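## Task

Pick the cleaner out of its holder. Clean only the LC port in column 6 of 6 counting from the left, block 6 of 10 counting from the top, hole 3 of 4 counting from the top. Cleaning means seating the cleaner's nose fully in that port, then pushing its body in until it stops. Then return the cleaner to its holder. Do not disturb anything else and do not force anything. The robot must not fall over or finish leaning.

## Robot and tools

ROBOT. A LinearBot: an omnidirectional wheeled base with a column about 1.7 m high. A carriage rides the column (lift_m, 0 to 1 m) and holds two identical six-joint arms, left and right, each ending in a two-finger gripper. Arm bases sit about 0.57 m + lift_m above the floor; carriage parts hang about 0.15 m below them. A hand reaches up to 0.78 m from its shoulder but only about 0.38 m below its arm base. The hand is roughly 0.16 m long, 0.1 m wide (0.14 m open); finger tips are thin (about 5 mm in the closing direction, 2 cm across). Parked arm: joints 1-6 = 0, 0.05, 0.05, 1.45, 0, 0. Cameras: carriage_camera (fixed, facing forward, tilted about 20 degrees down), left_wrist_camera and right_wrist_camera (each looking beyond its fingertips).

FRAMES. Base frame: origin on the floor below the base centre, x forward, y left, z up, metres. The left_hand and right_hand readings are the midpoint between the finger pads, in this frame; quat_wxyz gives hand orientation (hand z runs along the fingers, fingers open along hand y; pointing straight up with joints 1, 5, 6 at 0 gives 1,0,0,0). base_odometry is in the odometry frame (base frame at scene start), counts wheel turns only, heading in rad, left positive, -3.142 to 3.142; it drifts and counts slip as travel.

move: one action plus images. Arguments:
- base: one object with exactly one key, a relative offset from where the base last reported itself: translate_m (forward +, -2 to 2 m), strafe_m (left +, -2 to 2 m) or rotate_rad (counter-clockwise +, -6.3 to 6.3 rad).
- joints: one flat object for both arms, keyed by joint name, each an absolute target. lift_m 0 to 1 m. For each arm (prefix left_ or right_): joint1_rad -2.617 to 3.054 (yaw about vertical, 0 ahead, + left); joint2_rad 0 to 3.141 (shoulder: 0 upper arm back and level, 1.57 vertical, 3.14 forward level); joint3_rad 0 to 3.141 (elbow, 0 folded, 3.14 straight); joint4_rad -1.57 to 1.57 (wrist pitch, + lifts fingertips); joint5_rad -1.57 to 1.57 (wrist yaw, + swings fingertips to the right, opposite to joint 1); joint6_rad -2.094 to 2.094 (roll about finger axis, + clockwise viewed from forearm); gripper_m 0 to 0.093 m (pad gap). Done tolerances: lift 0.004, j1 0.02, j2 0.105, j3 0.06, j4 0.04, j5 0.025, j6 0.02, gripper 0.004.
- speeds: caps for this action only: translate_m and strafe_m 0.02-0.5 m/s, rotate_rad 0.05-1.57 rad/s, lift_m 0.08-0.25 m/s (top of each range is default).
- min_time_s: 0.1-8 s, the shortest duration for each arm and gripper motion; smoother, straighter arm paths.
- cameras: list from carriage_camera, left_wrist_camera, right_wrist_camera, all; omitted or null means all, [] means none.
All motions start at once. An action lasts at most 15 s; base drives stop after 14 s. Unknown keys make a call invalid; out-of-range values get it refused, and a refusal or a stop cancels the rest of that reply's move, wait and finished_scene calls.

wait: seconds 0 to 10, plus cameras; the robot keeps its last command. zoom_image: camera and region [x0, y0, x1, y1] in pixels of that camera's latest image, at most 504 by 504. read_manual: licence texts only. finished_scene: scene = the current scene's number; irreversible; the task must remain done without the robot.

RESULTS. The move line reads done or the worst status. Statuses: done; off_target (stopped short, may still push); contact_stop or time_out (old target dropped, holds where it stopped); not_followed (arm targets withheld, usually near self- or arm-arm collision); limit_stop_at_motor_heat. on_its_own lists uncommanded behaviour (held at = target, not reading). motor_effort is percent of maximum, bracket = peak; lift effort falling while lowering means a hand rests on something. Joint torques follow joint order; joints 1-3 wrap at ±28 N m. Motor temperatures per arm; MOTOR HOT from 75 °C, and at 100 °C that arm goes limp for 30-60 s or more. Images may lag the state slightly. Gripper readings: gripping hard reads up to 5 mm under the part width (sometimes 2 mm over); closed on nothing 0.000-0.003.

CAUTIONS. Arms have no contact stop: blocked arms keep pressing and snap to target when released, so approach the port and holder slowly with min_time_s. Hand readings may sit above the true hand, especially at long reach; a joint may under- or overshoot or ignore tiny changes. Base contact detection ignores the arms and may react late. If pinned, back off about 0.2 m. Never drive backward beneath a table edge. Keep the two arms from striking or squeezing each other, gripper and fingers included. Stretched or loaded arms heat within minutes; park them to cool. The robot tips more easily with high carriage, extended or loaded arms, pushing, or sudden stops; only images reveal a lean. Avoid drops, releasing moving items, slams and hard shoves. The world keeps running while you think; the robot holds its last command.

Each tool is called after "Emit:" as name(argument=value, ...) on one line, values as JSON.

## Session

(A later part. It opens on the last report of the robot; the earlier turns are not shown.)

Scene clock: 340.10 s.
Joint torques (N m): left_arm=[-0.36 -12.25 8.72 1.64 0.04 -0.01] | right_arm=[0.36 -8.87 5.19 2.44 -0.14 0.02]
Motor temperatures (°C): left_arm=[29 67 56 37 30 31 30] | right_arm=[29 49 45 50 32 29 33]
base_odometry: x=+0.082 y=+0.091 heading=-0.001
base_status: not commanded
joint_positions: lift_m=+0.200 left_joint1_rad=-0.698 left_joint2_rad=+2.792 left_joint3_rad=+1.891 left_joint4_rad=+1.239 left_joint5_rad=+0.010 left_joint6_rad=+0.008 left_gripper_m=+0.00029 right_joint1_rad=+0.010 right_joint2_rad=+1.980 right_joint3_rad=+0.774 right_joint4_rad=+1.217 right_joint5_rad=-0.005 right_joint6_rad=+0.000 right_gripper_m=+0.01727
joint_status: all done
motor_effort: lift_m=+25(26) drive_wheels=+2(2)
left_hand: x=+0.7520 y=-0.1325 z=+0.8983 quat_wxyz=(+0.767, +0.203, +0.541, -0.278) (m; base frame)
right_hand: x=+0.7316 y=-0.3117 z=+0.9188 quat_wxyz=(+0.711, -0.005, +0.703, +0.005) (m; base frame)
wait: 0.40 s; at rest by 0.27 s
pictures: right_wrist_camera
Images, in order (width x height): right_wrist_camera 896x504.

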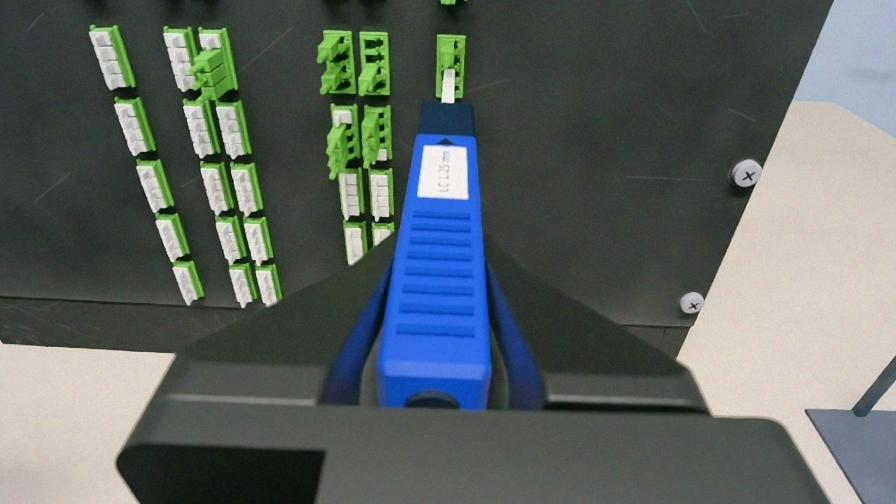

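Emit:
move(base={"strafe_m": 0.001}, speeds={"strafe_m": 0.02}, cameras=[])

Emit:
wait(seconds=1.0, cameras=["right_wrist_camera"])

Emit:
zoom_image(camera="right_wrist_camera", region=[430, 10, 500, 110])

Emit:
wait(seconds=1.0, cameras=["right_wrist_camera"])

Emit:
zoom_image(camera="right_wrist_camera", region=[430, 10, 500, 110])

Scene clock: 348.50 s.
Joint torques (N m): left_arm=[-0.29 -12.31 8.76 1.65 0.05 -0.02] | right_arm=[0.44 -8.84 5.18 2.46 -0.14 0.03]
Motor temperatures (°C): left_arm=[29 68 56 37 30 31 30] | right_arm=[29 49 45 50 32 29 33]
move: done
base_odometry: x=+0.082 y=+0.092 heading=-0.001
base_status: done
joint_positions: lift_m=+0.200 left_joint1_rad=-0.698 left_joint2_rad=+2.792 left_joint3_rad=+1.891 left_joint4_rad=+1.239 left_joint5_rad=+0.010 left_joint6_rad=+0.008 left_gripper_m=+0.00029 right_joint1_rad=+0.010 right_joint2_rad=+1.980 right_joint3_rad=+0.774 right_joint4_rad=+1.217 right_joint5_rad=-0.005 right_joint6_rad=+0.000 right_gripper_m=+0.01727
joint_status: not commanded
motor_effort: lift_m=+25(25) drive_wheels=-1(5)
left_hand: x=+0.7520 y=-0.1325 z=+0.8983 quat_wxyz=(+0.767, +0.203, +0.541, -0.278) (m; base frame)
right_hand: x=+0.7316 y=-0.3117 z=+0.9188 quat_wxyz=(+0.711, -0.005, +0.703, +0.005) (m; base frame)
pictures: none
No camera images: "cameras" was empty.

Scene clock: 349.50 s.
Joint torques (N m): left_arm=[-0.35 -12.26 8.76 1.64 0.03 -0.02] | right_arm=[0.36 -8.84 5.19 2.44 -0.14 0.02]
Motor temperatures (°C): left_arm=[29 68 56 37 30 31 30] | right_arm=[29 49 45 50 32 29 33]
base_odometry: x=+0.082 y=+0.092 heading=-0.001
base_status: done
joint_positions: lift_m=+0.200 left_joint1_rad=-0.698 left_joint2_rad=+2.792 left_joint3_rad=+1.891 left_joint4_rad=+1.239 left_joint5_rad=+0.010 left_joint6_rad=+0.008 left_gripper_m=+0.00029 right_joint1_rad=+0.010 right_joint2_rad=+1.980 right_joint3_rad=+0.774 right_joint4_rad=+1.217 right_joint5_rad=-0.005 right_joint6_rad=+0.000 right_gripper_m=+0.01727
joint_status: not commanded
motor_effort: lift_m=+25(25) drive_wheels=-1(5)
left_hand: x=+0.7520 y=-0.1325 z=+0.8983 quat_wxyz=(+0.767, +0.203, +0.541, -0.278) (m; base frame)
right_hand: x=+0.7316 y=-0.3117 z=+0.9188 quat_wxyz=(+0.711, -0.005, +0.703, +0.005) (m; base frame)
wait: 1.00 s; at rest by 0.27 s
pictures: right_wrist_camera
Images, in order (width x height): right_wrist_camera 896x504.

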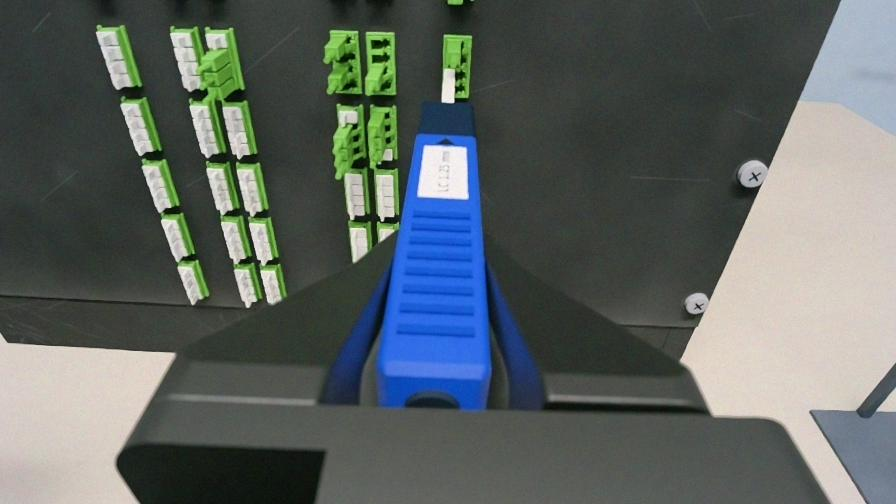

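Scaled by 5.040 from the camera's 896x504 image, which has a finer 1280x720 frame.

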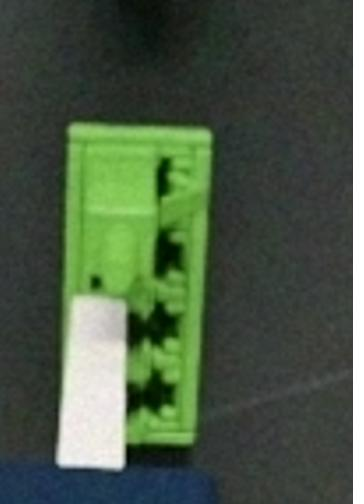

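Scene clock: 350.50 s.
Joint torques (N m): left_arm=[-0.34 -12.27 8.75 1.63 0.05 -0.02] | right_arm=[0.36 -8.84 5.15 2.44 -0.15 0.02]
Motor temperatures (°C): left_arm=[29 68 56 37 30 31 30] | right_arm=[29 49 45 50 32 29 33]
base_odometry: x=+0.082 y=+0.092 heading=-0.001
base_status: done
joint_positions: lift_m=+0.200 left_joint1_rad=-0.698 left_joint2_rad=+2.792 left_joint3_rad=+1.891 left_joint4_rad=+1.239 left_joint5_rad=+0.010 left_joint6_rad=+0.008 left_gripper_m=+0.00029 right_joint1_rad=+0.010 right_joint2_rad=+1.980 right_joint3_rad=+0.774 right_joint4_rad=+1.217 right_joint5_rad=-0.005 right_joint6_rad=+0.000 right_gripper_m=+0.01727
joint_status: not commanded
motor_effort: lift_m=+25(25) drive_wheels=-1(5)
left_hand: x=+0.7520 y=-0.1325 z=+0.8983 quat_wxyz=(+0.767, +0.203, +0.541, -0.278) (m; base frame)
right_hand: x=+0.7316 y=-0.3117 z=+0.9188 quat_wxyz=(+0.711, -0.005, +0.703, +0.005) (m; base frame)
wait: 1.00 s; at rest by 0.27 s
pictures: right_wrist_camera
Images, in order (width x height): right_wrist_camera 896x504.

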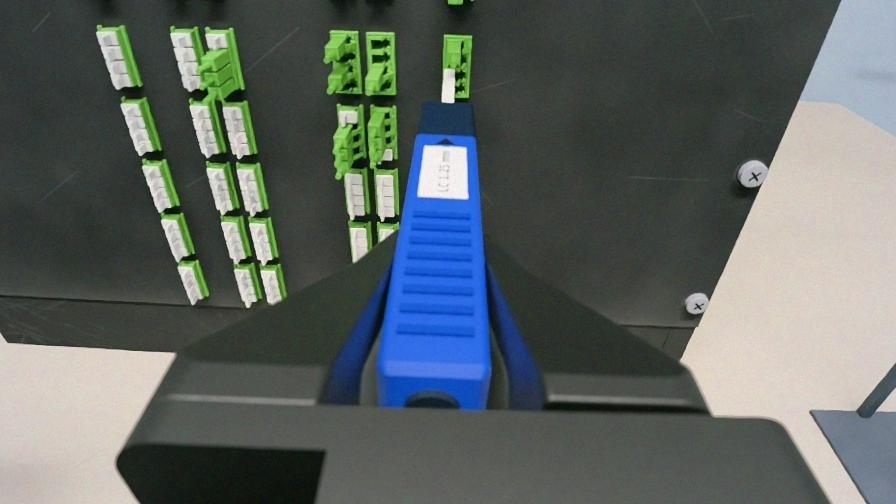

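Scaled by 5.040 from the camera's 896x504 image, which has a finer 1280x720 frame.

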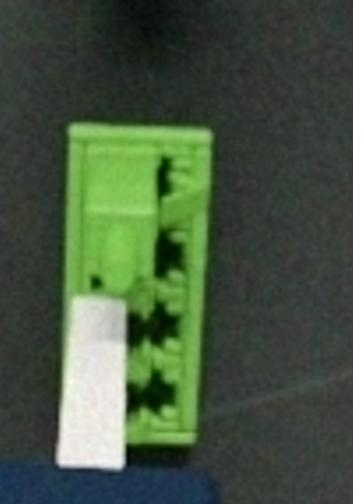

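Emit:
move(base={"strafe_m": -0.001}, speeds={"strafe_m": 0.02}, cameras=[])

Emit:
wait(seconds=0.5, cameras=["right_wrist_camera"])

Emit:
zoom_image(camera="right_wrist_camera", region=[430, 10, 500, 110])

Emit:
wait(seconds=1.0, cameras=["right_wrist_camera"])

Emit:
zoom_image(camera="right_wrist_camera", region=[430, 10, 500, 110])

Scene clock: 357.13 s.
Joint torques (N m): left_arm=[-0.21 -12.27 8.75 1.64 0.03 -0.02] | right_arm=[0.43 -8.84 5.16 2.45 -0.13 0.01]
Motor temperatures (°C): left_arm=[29 68 57 38 30 31 30] | right_arm=[29 49 45 50 32 29 33]
move: done
base_odometry: x=+0.082 y=+0.091 heading=-0.001
base_status: done
joint_positions: lift_m=+0.200 left_joint1_rad=-0.698 left_joint2_rad=+2.792 left_joint3_rad=+1.891 left_joint4_rad=+1.239 left_joint5_rad=+0.010 left_joint6_rad=+0.008 left_gripper_m=+0.00029 right_joint1_rad=+0.010 right_joint2_rad=+1.980 right_joint3_rad=+0.774 right_joint4_rad=+1.217 right_joint5_rad=-0.005 right_joint6_rad=+0.000 right_gripper_m=+0.01727
joint_status: not commanded
motor_effort: lift_m=+25(26) drive_wheels=+1(5)
left_hand: x=+0.7517 y=-0.1329 z=+0.8983 quat_wxyz=(+0.767, +0.204, +0.541, -0.279) (m; base frame)
right_hand: x=+0.7316 y=-0.3117 z=+0.9188 quat_wxyz=(+0.711, -0.006, +0.703, +0.005) (m; base frame)
pictures: none
No camera images: "cameras" was empty.

Scene clock: 357.63 s.
Joint torques (N m): left_arm=[-0.23 -12.25 8.75 1.64 0.03 -0.02] | right_arm=[0.46 -8.83 5.18 2.45 -0.13 0.02]
Motor temperatures (°C): left_arm=[29 68 57 38 30 31 30] | right_arm=[29 49 45 50 32 29 33]
base_odometry: x=+0.082 y=+0.091 heading=-0.001
base_status: done
joint_positions: lift_m=+0.200 left_joint1_rad=-0.698 left_joint2_rad=+2.792 left_joint3_rad=+1.891 left_joint4_rad=+1.239 left_joint5_rad=+0.010 left_joint6_rad=+0.008 left_gripper_m=+0.00029 right_joint1_rad=+0.010 right_joint2_rad=+1.980 right_joint3_rad=+0.774 right_joint4_rad=+1.217 right_joint5_rad=-0.006 right_joint6_rad=+0.000 right_gripper_m=+0.01727
joint_status: not commanded
motor_effort: lift_m=+25(26) drive_wheels=+1(5)
left_hand: x=+0.7517 y=-0.1329 z=+0.8983 quat_wxyz=(+0.767, +0.204, +0.541, -0.279) (m; base frame)
right_hand: x=+0.7316 y=-0.3116 z=+0.9188 quat_wxyz=(+0.711, -0.006, +0.703, +0.006) (m; base frame)
wait: 0.50 s; at rest by 0.27 s
pictures: right_wrist_camera
Images, in order (width x height): right_wrist_camera 896x504.

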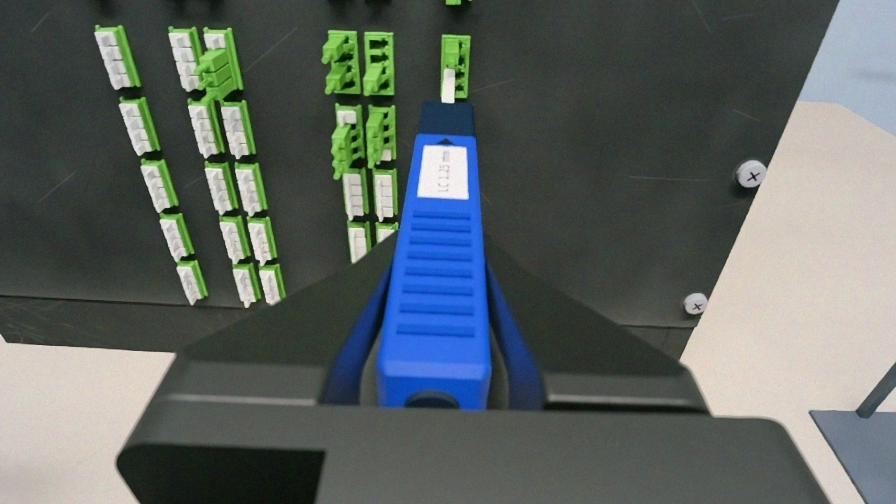

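Scaled by 5.040 from the camera's 896x504 image, which has a finer 1280x720 frame.

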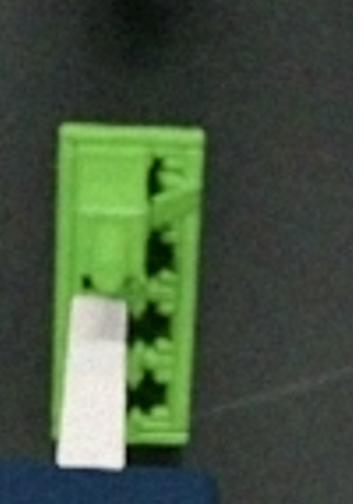

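Scene clock: 358.63 s.
Joint torques (N m): left_arm=[-0.28 -12.27 8.73 1.65 0.05 -0.02] | right_arm=[0.38 -8.88 5.16 2.44 -0.13 0.02]
Motor temperatures (°C): left_arm=[29 68 57 38 30 31 30] | right_arm=[29 49 45 50 32 29 33]
base_odometry: x=+0.082 y=+0.091 heading=-0.001
base_status: done
joint_positions: lift_m=+0.200 left_joint1_rad=-0.698 left_joint2_rad=+2.792 left_joint3_rad=+1.891 left_joint4_rad=+1.239 left_joint5_rad=+0.010 left_joint6_rad=+0.008 left_gripper_m=+0.00029 right_joint1_rad=+0.010 right_joint2_rad=+1.980 right_joint3_rad=+0.774 right_joint4_rad=+1.217 right_joint5_rad=-0.006 right_joint6_rad=+0.000 right_gripper_m=+0.01727
joint_status: not commanded
motor_effort: lift_m=+25(26) drive_wheels=+1(5)
left_hand: x=+0.7517 y=-0.1329 z=+0.8983 quat_wxyz=(+0.767, +0.204, +0.541, -0.279) (m; base frame)
right_hand: x=+0.7316 y=-0.3116 z=+0.9188 quat_wxyz=(+0.711, -0.006, +0.703, +0.006) (m; base frame)
wait: 1.00 s; at rest by 0.27 s
pictures: right_wrist_camera
Images, in order (width x height): right_wrist_camera 896x504.

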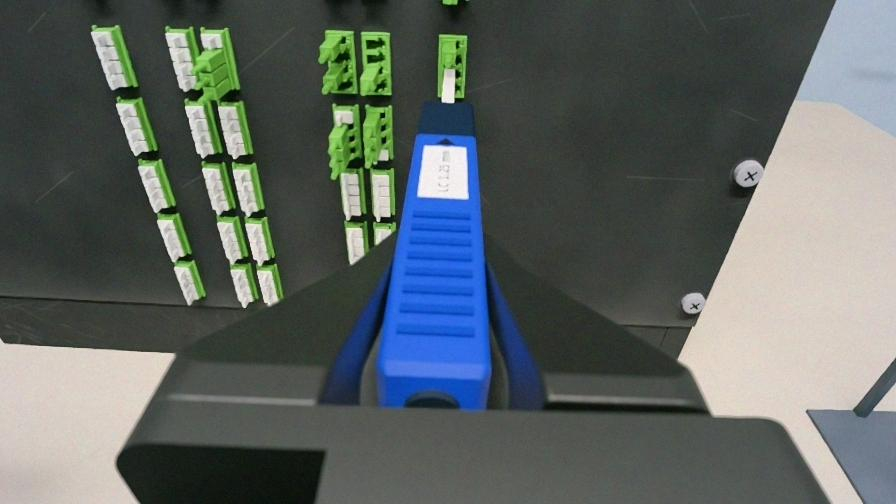

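Scaled by 5.040 from the camera's 896x504 image, which has a finer 1280x720 frame.

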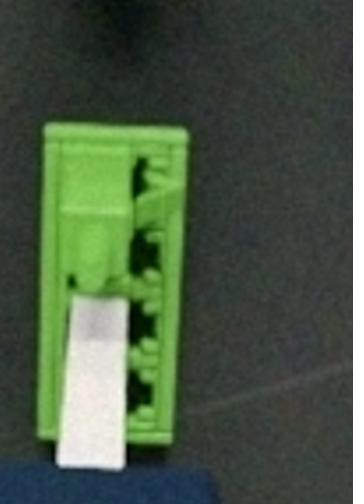

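Emit:
wait(seconds=0.5, cameras=["right_wrist_camera", "left_wrist_camera"])

Emit:
zoom_image(camera="right_wrist_camera", region=[430, 10, 500, 110])

Emit:
zoom_image(camera="left_wrist_camera", region=[500, 105, 570, 175])

Scene clock: 361.50 s.
Joint torques (N m): left_arm=[-0.24 -12.26 8.76 1.65 0.05 -0.02] | right_arm=[0.38 -8.85 5.16 2.44 -0.14 0.03]
Motor temperatures (°C): left_arm=[29 68 57 38 30 31 30] | right_arm=[29 49 45 50 32 29 33]
base_odometry: x=+0.082 y=+0.091 heading=-0.001
base_status: done
joint_positions: lift_m=+0.200 left_joint1_rad=-0.698 left_joint2_rad=+2.792 left_joint3_rad=+1.891 left_joint4_rad=+1.239 left_joint5_rad=+0.010 left_joint6_rad=+0.008 left_gripper_m=+0.00029 right_joint1_rad=+0.010 right_joint2_rad=+1.980 right_joint3_rad=+0.774 right_joint4_rad=+1.217 right_joint5_rad=-0.006 right_joint6_rad=+0.000 right_gripper_m=+0.01727
joint_status: not commanded
motor_effort: lift_m=+25(26) drive_wheels=+1(5)
left_hand: x=+0.7517 y=-0.1329 z=+0.8983 quat_wxyz=(+0.767, +0.204, +0.541, -0.279) (m; base frame)
right_hand: x=+0.7316 y=-0.3116 z=+0.9188 quat_wxyz=(+0.711, -0.006, +0.703, +0.006) (m; base frame)
wait: 0.50 s; at rest from the start
pictures: left_wrist_camera, right_wrist_camera
Images, in order (width x height): left_wrist_camera 896x504, right_wrist_camera 896x504.

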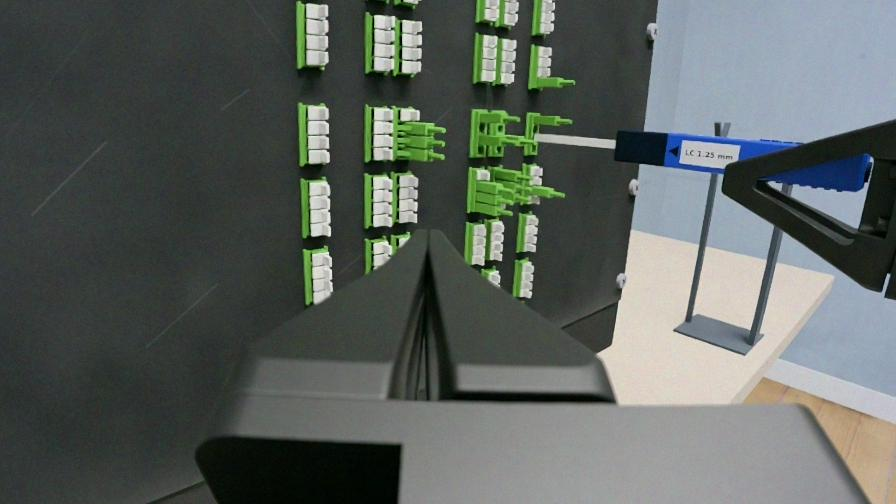

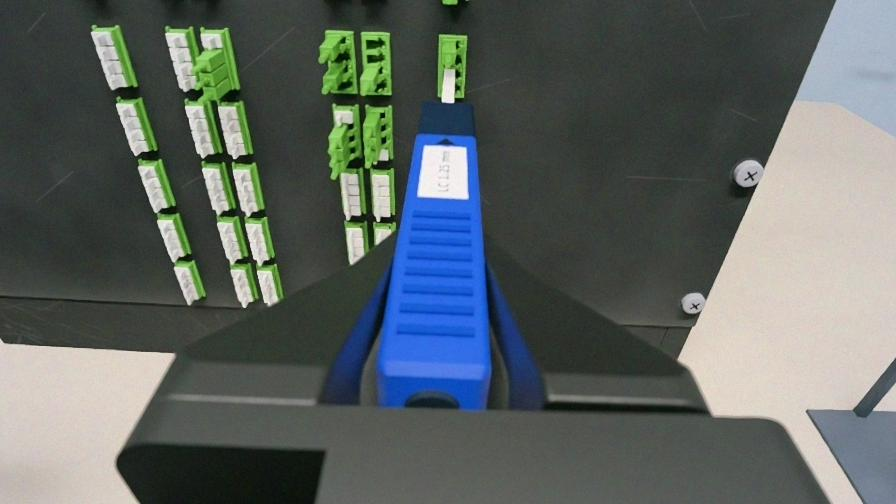

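Scaled by 5.040 from the camera's 896x504 image, which has a finer 1280x720 frame.

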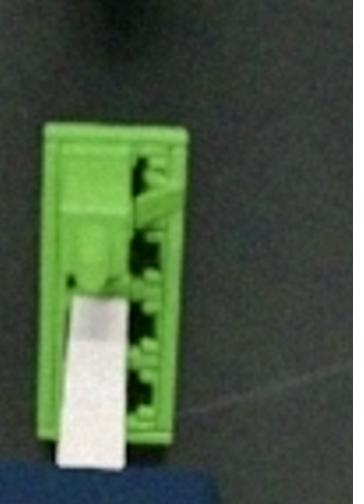

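Scaled by 7.200 from the camera's 896x504 image, which has a finer 1280x720 frame.

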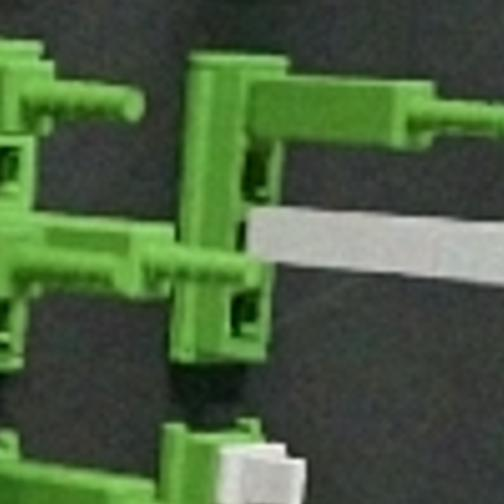

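Emit:
zoom_image(camera="left_wrist_camera", region=[515, 105, 565, 160])

Emit:
zoom_image(camera="right_wrist_camera", region=[430, 30, 475, 105])

Scaled by 9.164 from the camera's 896x504 image, which has a finer 1280x720 frame.

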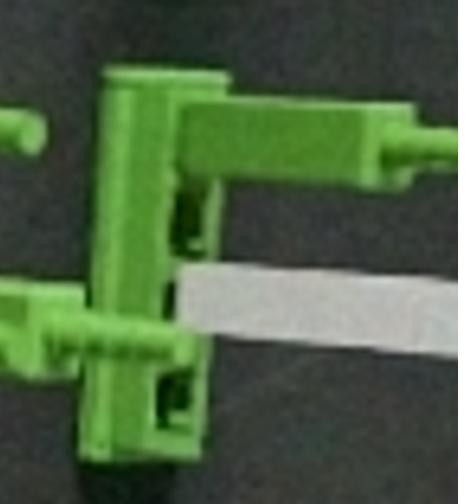

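Scaled by 6.720 from the camera's 896x504 image, which has a finer 1280x720 frame.

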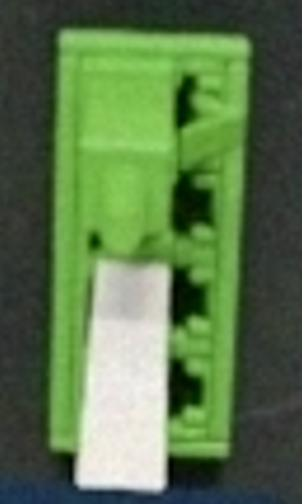

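Emit:
move(joints={"lift_m": 0.1998}, speeds={"lift_m": 0.08}, cameras=[])

Emit:
wait(seconds=1.0, cameras=["right_wrist_camera", "left_wrist_camera"])

Emit:
zoom_image(camera="left_wrist_camera", region=[515, 105, 565, 160])

Emit:
zoom_image(camera="right_wrist_camera", region=[430, 30, 475, 105])

Scene clock: 401.33 s.
Joint torques (N m): left_arm=[-0.27 -12.22 8.75 1.66 0.05 -0.03] | right_arm=[0.38 -8.84 5.16 2.42 -0.14 0.03]
Motor temperatures (°C): left_arm=[29 70 57 38 30 31 30] | right_arm=[29 49 45 51 32 29 33]
move: done
base_odometry: x=+0.082 y=+0.091 heading=-0.001
base_status: not commanded
joint_positions: lift_m=+0.200 left_joint1_rad=-0.698 left_joint2_rad=+2.792 left_joint3_rad=+1.891 left_joint4_rad=+1.239 left_joint5_rad=+0.010 left_joint6_rad=+0.008 left_gripper_m=+0.00029 right_joint1_rad=+0.010 right_joint2_rad=+1.980 right_joint3_rad=+0.774 right_joint4_rad=+1.217 right_joint5_rad=-0.006 right_joint6_rad=+0.000 right_gripper_m=+0.01727
joint_status: all done
motor_effort: lift_m=+21(21) drive_wheels=+1(1)
left_hand: x=+0.7517 y=-0.1329 z=+0.8981 quat_wxyz=(+0.767, +0.204, +0.541, -0.279) (m; base frame)
right_hand: x=+0.7316 y=-0.3116 z=+0.9187 quat_wxyz=(+0.711, -0.006, +0.703, +0.006) (m; base frame)
pictures: none
No camera images: "cameras" was empty.

Scene clock: 402.33 s.
Joint torques (N m): left_arm=[-0.25 -12.26 8.69 1.65 0.04 -0.02] | right_arm=[0.39 -8.87 5.19 2.44 -0.13 0.03]
Motor temperatures (°C): left_arm=[29 70 58 38 30 31 30] | right_arm=[29 49 45 51 32 29 33]
base_odometry: x=+0.082 y=+0.091 heading=-0.001
base_status: not commanded
joint_positions: lift_m=+0.200 left_joint1_rad=-0.698 left_joint2_rad=+2.792 left_joint3_rad=+1.891 left_joint4_rad=+1.239 left_joint5_rad=+0.010 left_joint6_rad=+0.008 left_gripper_m=+0.00029 right_joint1_rad=+0.010 right_joint2_rad=+1.980 right_joint3_rad=+0.774 right_joint4_rad=+1.217 right_joint5_rad=-0.006 right_joint6_rad=+0.000 right_gripper_m=+0.01727
joint_status: all done
motor_effort: lift_m=+21(21) drive_wheels=+1(1)
left_hand: x=+0.7517 y=-0.1329 z=+0.8981 quat_wxyz=(+0.767, +0.204, +0.541, -0.279) (m; base frame)
right_hand: x=+0.7316 y=-0.3116 z=+0.9187 quat_wxyz=(+0.711, -0.006, +0.703, +0.006) (m; base frame)
wait: 1.00 s; at rest by 0.27 s
pictures: left_wrist_camera, right_wrist_camera
Images, in order (width x height): left_wrist_camera 896x504, right_wrist_camera 896x504.

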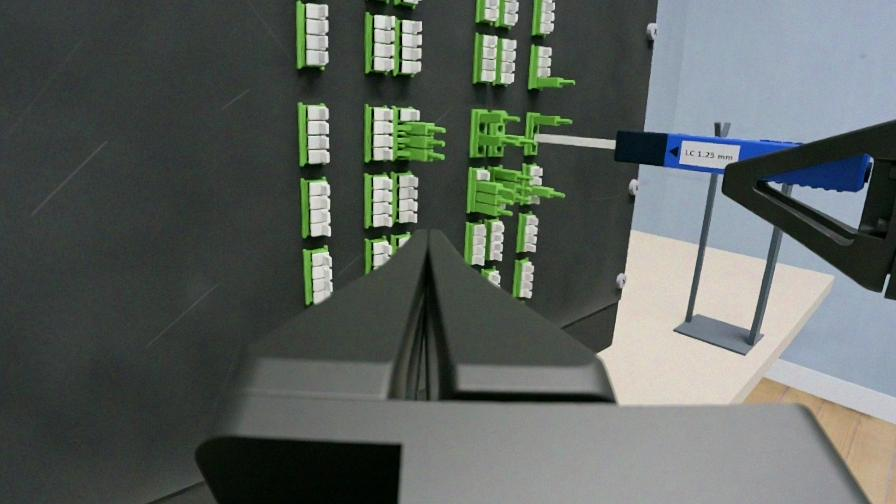

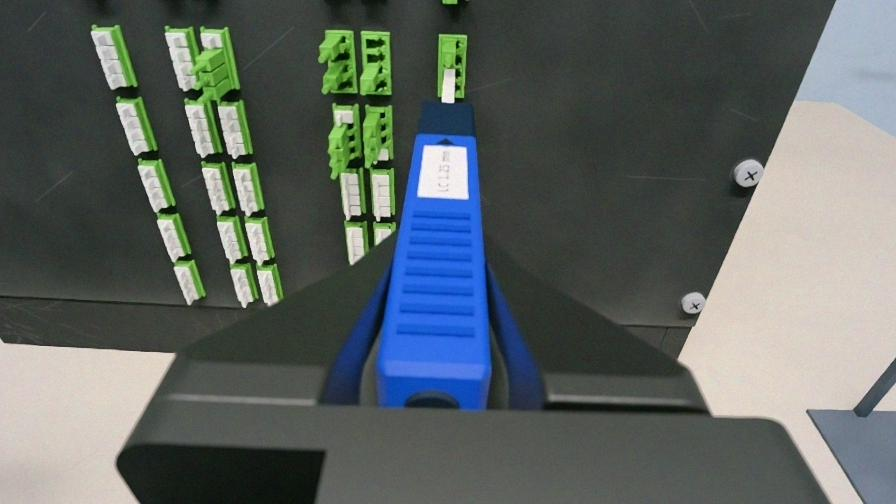

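Scaled by 9.164 from the camera's 896x504 image, which has a finer 1280x720 frame.

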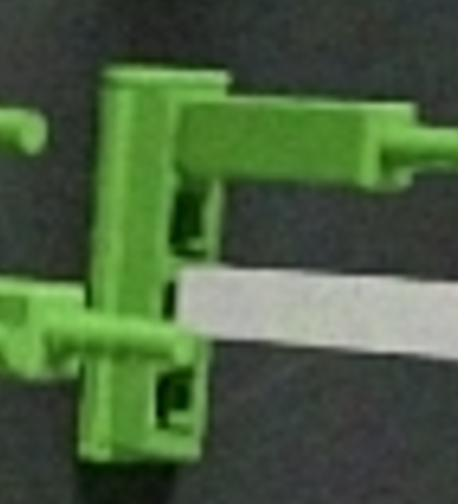

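Scaled by 6.720 from the camera's 896x504 image, which has a finer 1280x720 frame.

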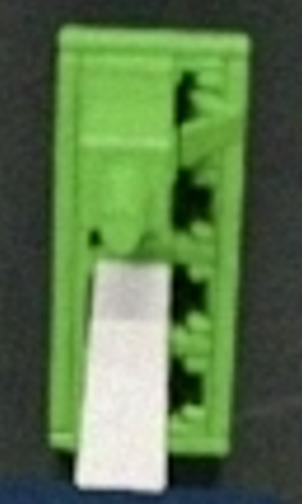

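Emit:
move(joints={"lift_m": 0.1994}, speeds={"lift_m": 0.08}, cameras=[])

Emit:
move(base={"translate_m": 0.001}, speeds={"translate_m": 0.02}, cameras=[])

Emit:
wait(seconds=1.2, cameras=["right_wrist_camera", "left_wrist_camera"])

Emit:
zoom_image(camera="left_wrist_camera", region=[515, 105, 565, 160])

Emit:
zoom_image(camera="right_wrist_camera", region=[430, 30, 475, 105])

Scene clock: 407.87 s.
Joint torques (N m): left_arm=[-0.23 -12.29 8.72 1.64 0.04 -0.03] | right_arm=[0.4 -8.88 5.18 2.47 -0.14 0.02]
Motor temperatures (°C): left_arm=[29 71 58 39 30 31 30] | right_arm=[29 49 45 51 32 29 33]
move: done
base_odometry: x=+0.082 y=+0.091 heading=-0.001
base_status: not commanded
joint_positions: lift_m=+0.200 left_joint1_rad=-0.698 left_joint2_rad=+2.792 left_joint3_rad=+1.891 left_joint4_rad=+1.239 left_joint5_rad=+0.010 left_joint6_rad=+0.008 left_gripper_m=+0.00029 right_joint1_rad=+0.010 right_joint2_rad=+1.980 right_joint3_rad=+0.774 right_joint4_rad=+1.217 right_joint5_rad=-0.006 right_joint6_rad=+0.000 right_gripper_m=+0.01727
joint_status: all done
motor_effort: lift_m=+19(19) drive_wheels=+1(1)
left_hand: x=+0.7517 y=-0.1329 z=+0.8979 quat_wxyz=(+0.767, +0.204, +0.541, -0.279) (m; base frame)
right_hand: x=+0.7316 y=-0.3116 z=+0.9185 quat_wxyz=(+0.711, -0.006, +0.703, +0.006) (m; base frame)
pictures: none
No camera images: "cameras" was empty.

Scene clock: 408.43 s.
Joint torques (N m): left_arm=[-0.28 -12.31 8.75 1.64 0.05 -0.04] | right_arm=[0.4 -8.87 5.16 2.45 -0.11 0.03]
Motor temperatures (°C): left_arm=[29 71 58 39 30 31 30] | right_arm=[29 49 45 51 32 29 33]
move: done
base_odometry: x=+0.083 y=+0.091 heading=-0.001
base_status: done
joint_positions: lift_m=+0.200 left_joint1_rad=-0.698 left_joint2_rad=+2.793 left_joint3_rad=+1.891 left_joint4_rad=+1.238 left_joint5_rad=+0.010 left_joint6_rad=+0.008 left_gripper_m=+0.00029 right_joint1_rad=+0.010 right_joint2_rad=+1.980 right_joint3_rad=+0.774 right_joint4_rad=+1.217 right_joint5_rad=-0.006 right_joint6_rad=+0.000 right_gripper_m=+0.01727
joint_status: not commanded
motor_effort: lift_m=+19(19) drive_wheels=+1(9)
left_hand: x=+0.7517 y=-0.1330 z=+0.8972 quat_wxyz=(+0.766, +0.204, +0.542, -0.278) (m; base frame)
right_hand: x=+0.7316 y=-0.3116 z=+0.9185 quat_wxyz=(+0.711, -0.006, +0.703, +0.006) (m; base frame)
pictures: none
No camera images: "cameras" was empty.

Scene clock: 409.63 s.
Joint torques (N m): left_arm=[-0.21 -12.31 8.73 1.66 0.04 -0.01] | right_arm=[0.39 -8.84 5.15 2.44 -0.13 0.03]
Motor temperatures (°C): left_arm=[29 70 58 39 30 31 30] | right_arm=[29 49 45 51 32 29 33]
base_odometry: x=+0.083 y=+0.091 heading=-0.001
base_status: done
joint_positions: lift_m=+0.200 left_joint1_rad=-0.698 left_joint2_rad=+2.793 left_joint3_rad=+1.891 left_joint4_rad=+1.238 left_joint5_rad=+0.010 left_joint6_rad=+0.008 left_gripper_m=+0.00029 right_joint1_rad=+0.010 right_joint2_rad=+1.980 right_joint3_rad=+0.774 right_joint4_rad=+1.217 right_joint5_rad=-0.006 right_joint6_rad=+0.000 right_gripper_m=+0.01727
joint_status: not commanded
motor_effort: lift_m=+19(19) drive_wheels=+1(9)
left_hand: x=+0.7517 y=-0.1330 z=+0.8972 quat_wxyz=(+0.766, +0.204, +0.542, -0.278) (m; base frame)
right_hand: x=+0.7316 y=-0.3116 z=+0.9185 quat_wxyz=(+0.711, -0.006, +0.703, +0.006) (m; base frame)
wait: 1.20 s; at rest by 0.27 s
pictures: left_wrist_camera, right_wrist_camera
Images, in order (width x height): left_wrist_camera 896x504, right_wrist_camera 896x504.

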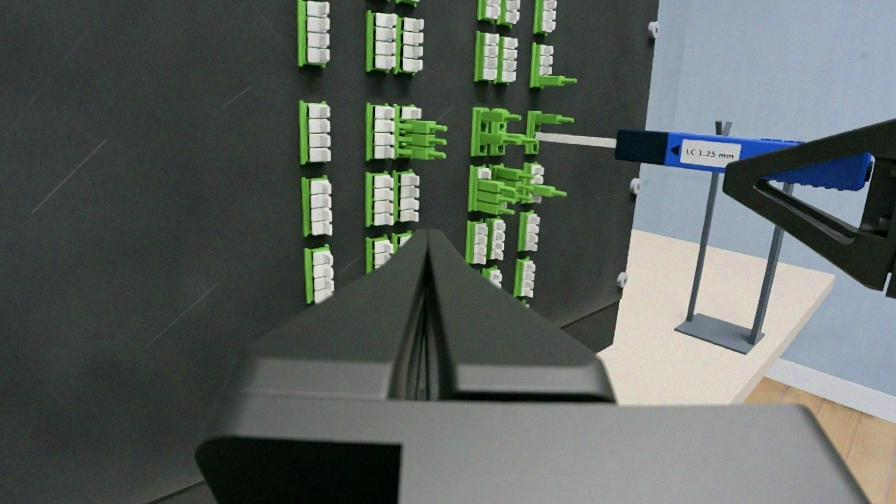

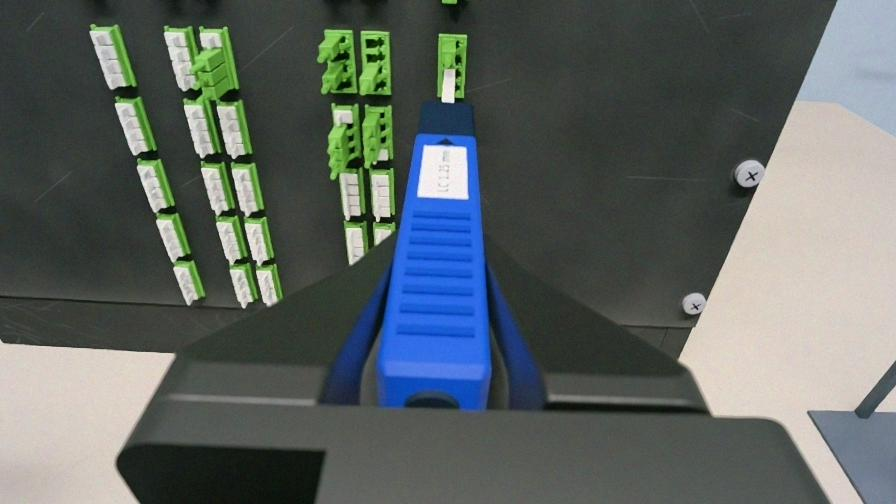

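Scaled by 9.164 from the camera's 896x504 image, which has a finer 1280x720 frame.

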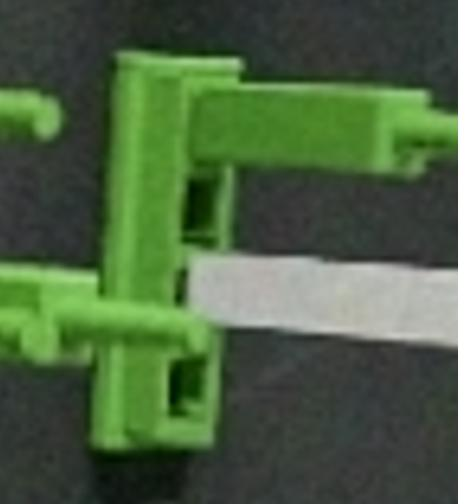

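Scaled by 6.720 from the camera's 896x504 image, which has a finer 1280x720 frame.

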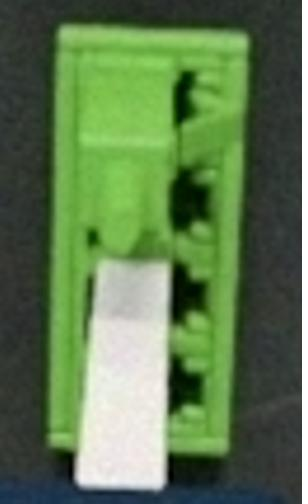

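Emit:
move(joints={"lift_m": 0.1988}, speeds={"lift_m": 0.08}, cameras=[])

Emit:
wait(seconds=1.2, cameras=["right_wrist_camera", "left_wrist_camera"])

Emit:
zoom_image(camera="left_wrist_camera", region=[515, 105, 565, 160])

Emit:
zoom_image(camera="right_wrist_camera", region=[430, 30, 475, 105])

Scene clock: 430.03 s.
Joint torques (N m): left_arm=[-0.27 -12.29 8.66 1.67 0.04 -0.02] | right_arm=[0.39 -8.83 5.2 2.43 -0.13 0.03]
Motor temperatures (°C): left_arm=[29 70 58 39 30 31 30] | right_arm=[29 49 45 51 32 29 33]
move: done
base_odometry: x=+0.083 y=+0.091 heading=-0.001
base_status: not commanded
joint_positions: lift_m=+0.199 left_joint1_rad=-0.698 left_joint2_rad=+2.793 left_joint3_rad=+1.891 left_joint4_rad=+1.237 left_joint5_rad=+0.010 left_joint6_rad=+0.008 left_gripper_m=+0.00029 right_joint1_rad=+0.010 right_joint2_rad=+1.980 right_joint3_rad=+0.774 right_joint4_rad=+1.218 right_joint5_rad=-0.006 right_joint6_rad=+0.000 right_gripper_m=+0.01727
joint_status: all done
motor_effort: lift_m=+19(19) drive_wheels=+1(1)
left_hand: x=+0.7518 y=-0.1330 z=+0.8968 quat_wxyz=(+0.766, +0.204, +0.542, -0.278) (m; base frame)
right_hand: x=+0.7315 y=-0.3116 z=+0.9181 quat_wxyz=(+0.711, -0.006, +0.703, +0.006) (m; base frame)
pictures: none
No camera images: "cameras" was empty.

Scene clock: 431.23 s.
Joint torques (N m): left_arm=[-0.24 -12.34 8.66 1.66 0.03 -0.03] | right_arm=[0.39 -8.85 5.2 2.43 -0.13 0.03]
Motor temperatures (°C): left_arm=[29 70 58 39 30 31 30] | right_arm=[29 49 45 51 32 29 33]
base_odometry: x=+0.083 y=+0.091 heading=-0.001
base_status: not commanded
joint_positions: lift_m=+0.199 left_joint1_rad=-0.698 left_joint2_rad=+2.793 left_joint3_rad=+1.891 left_joint4_rad=+1.237 left_joint5_rad=+0.010 left_joint6_rad=+0.008 left_gripper_m=+0.00029 right_joint1_rad=+0.010 right_joint2_rad=+1.980 right_joint3_rad=+0.774 right_joint4_rad=+1.218 right_joint5_rad=-0.006 right_joint6_rad=+0.000 right_gripper_m=+0.01727
joint_status: all done
motor_effort: lift_m=+19(19) drive_wheels=+1(1)
left_hand: x=+0.7518 y=-0.1330 z=+0.8968 quat_wxyz=(+0.766, +0.204, +0.542, -0.278) (m; base frame)
right_hand: x=+0.7315 y=-0.3116 z=+0.9181 quat_wxyz=(+0.711, -0.006, +0.703, +0.006) (m; base frame)
wait: 1.20 s; at rest by 0.27 s
pictures: left_wrist_camera, right_wrist_camera
Images, in order (width x height): left_wrist_camera 896x504, right_wrist_camera 896x504.

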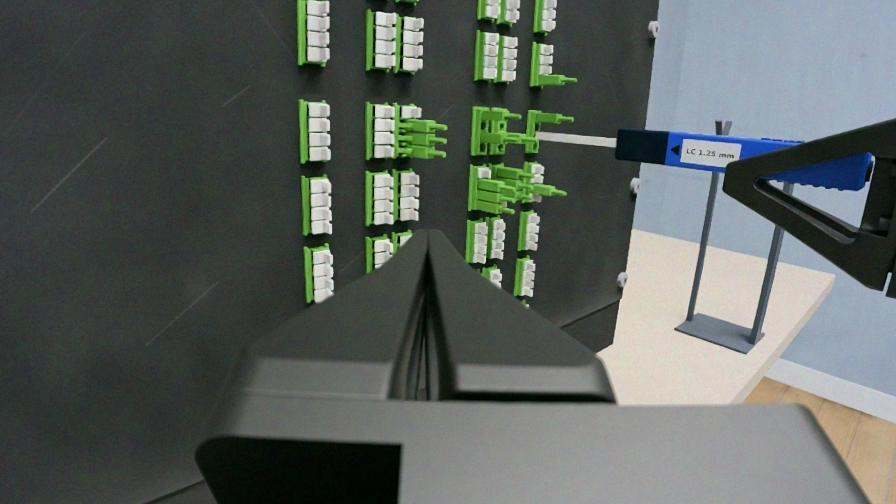

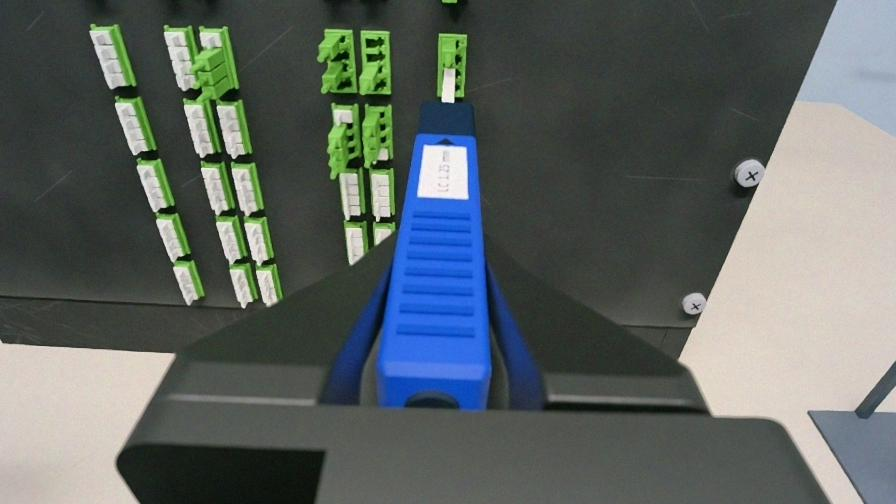

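Scaled by 9.164 from the camera's 896x504 image, which has a finer 1280x720 frame.

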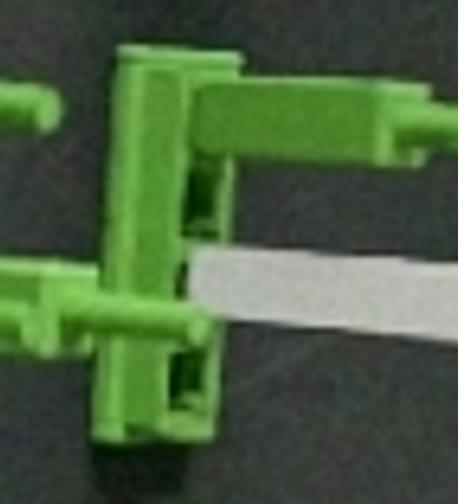

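Scaled by 6.720 from the camera's 896x504 image, which has a finer 1280x720 frame.

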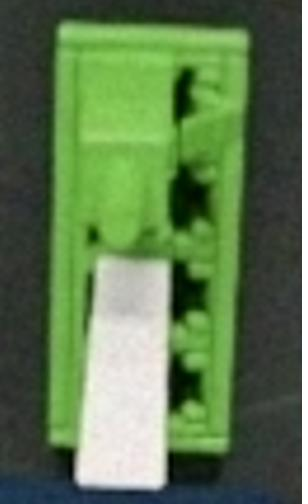

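Emit:
move(joints={"lift_m": 0.1982}, speeds={"lift_m": 0.08}, cameras=[])

Emit:
wait(seconds=1.0, cameras=["right_wrist_camera", "left_wrist_camera"])

Emit:
zoom_image(camera="left_wrist_camera", region=[515, 105, 565, 160])

Emit:
zoom_image(camera="right_wrist_camera", region=[430, 30, 475, 105])

Scene clock: 460.50 s.
Joint torques (N m): left_arm=[-0.25 -12.3 8.65 1.67 0.04 0] | right_arm=[0.42 -8.84 5.19 2.41 -0.13 0.02]
Motor temperatures (°C): left_arm=[29 70 59 39 30 31 30] | right_arm=[29 50 45 52 32 29 33]
move: done
base_odometry: x=+0.083 y=+0.091 heading=-0.001
base_status: not commanded
joint_positions: lift_m=+0.199 left_joint1_rad=-0.698 left_joint2_rad=+2.793 left_joint3_rad=+1.892 left_joint4_rad=+1.237 left_joint5_rad=+0.010 left_joint6_rad=+0.008 left_gripper_m=+0.00029 right_joint1_rad=+0.010 right_joint2_rad=+1.980 right_joint3_rad=+0.774 right_joint4_rad=+1.220 right_joint5_rad=-0.006 right_joint6_rad=+0.000 right_gripper_m=+0.01727
joint_status: all done
motor_effort: lift_m=+19(20) drive_wheels=+1(1)
left_hand: x=+0.7519 y=-0.1331 z=+0.8963 quat_wxyz=(+0.766, +0.204, +0.542, -0.278) (m; base frame)
right_hand: x=+0.7315 y=-0.3116 z=+0.9179 quat_wxyz=(+0.712, -0.006, +0.702, +0.006) (m; base frame)
pictures: none
No camera images: "cameras" was empty.

Scene clock: 461.50 s.
Joint torques (N m): left_arm=[-0.29 -12.29 8.61 1.66 0.04 -0.01] | right_arm=[0.39 -8.84 5.22 2.42 -0.13 0.02]
Motor temperatures (°C): left_arm=[29 70 59 39 30 31 30] | right_arm=[29 50 45 52 32 29 33]
base_odometry: x=+0.083 y=+0.091 heading=-0.001
base_status: not commanded
joint_positions: lift_m=+0.199 left_joint1_rad=-0.698 left_joint2_rad=+2.793 left_joint3_rad=+1.892 left_joint4_rad=+1.237 left_joint5_rad=+0.010 left_joint6_rad=+0.008 left_gripper_m=+0.00029 right_joint1_rad=+0.010 right_joint2_rad=+1.980 right_joint3_rad=+0.774 right_joint4_rad=+1.220 right_joint5_rad=-0.006 right_joint6_rad=+0.000 right_gripper_m=+0.01727
joint_status: all done
motor_effort: lift_m=+19(20) drive_wheels=+1(1)
left_hand: x=+0.7519 y=-0.1331 z=+0.8963 quat_wxyz=(+0.766, +0.204, +0.542, -0.278) (m; base frame)
right_hand: x=+0.7315 y=-0.3116 z=+0.9179 quat_wxyz=(+0.712, -0.006, +0.702, +0.006) (m; base frame)
wait: 1.00 s; at rest by 0.27 s
pictures: left_wrist_camera, right_wrist_camera
Images, in order (width x height): left_wrist_camera 896x504, right_wrist_camera 896x504.

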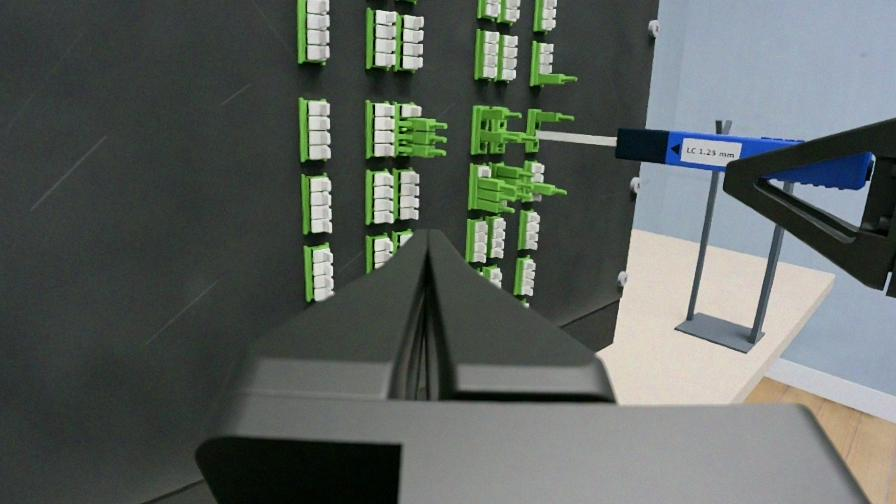

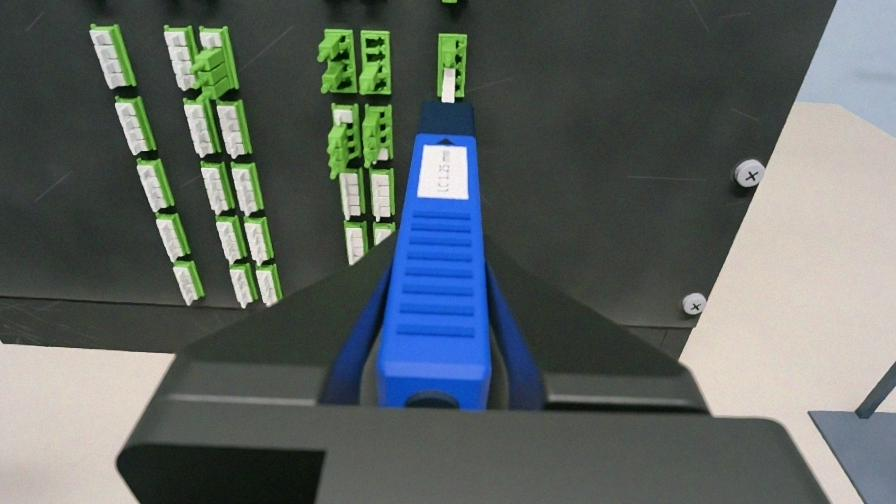

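Scaled by 9.164 from the camera's 896x504 image, which has a finer 1280x720 frame.

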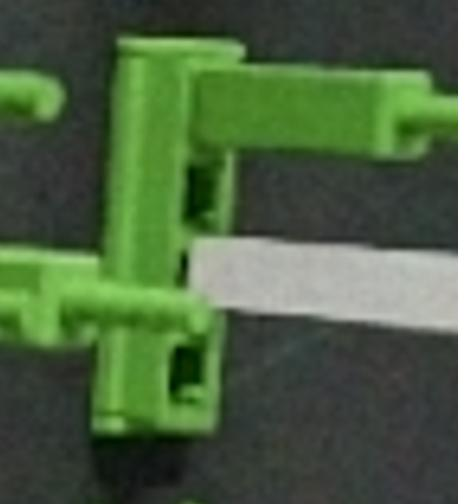

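Scaled by 6.720 from the camera's 896x504 image, which has a finer 1280x720 frame.

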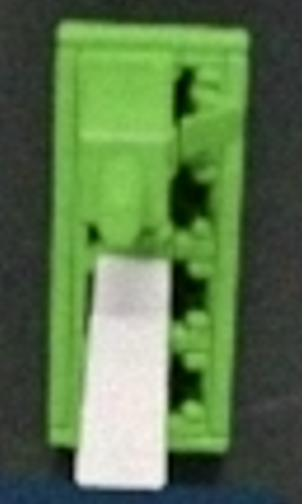

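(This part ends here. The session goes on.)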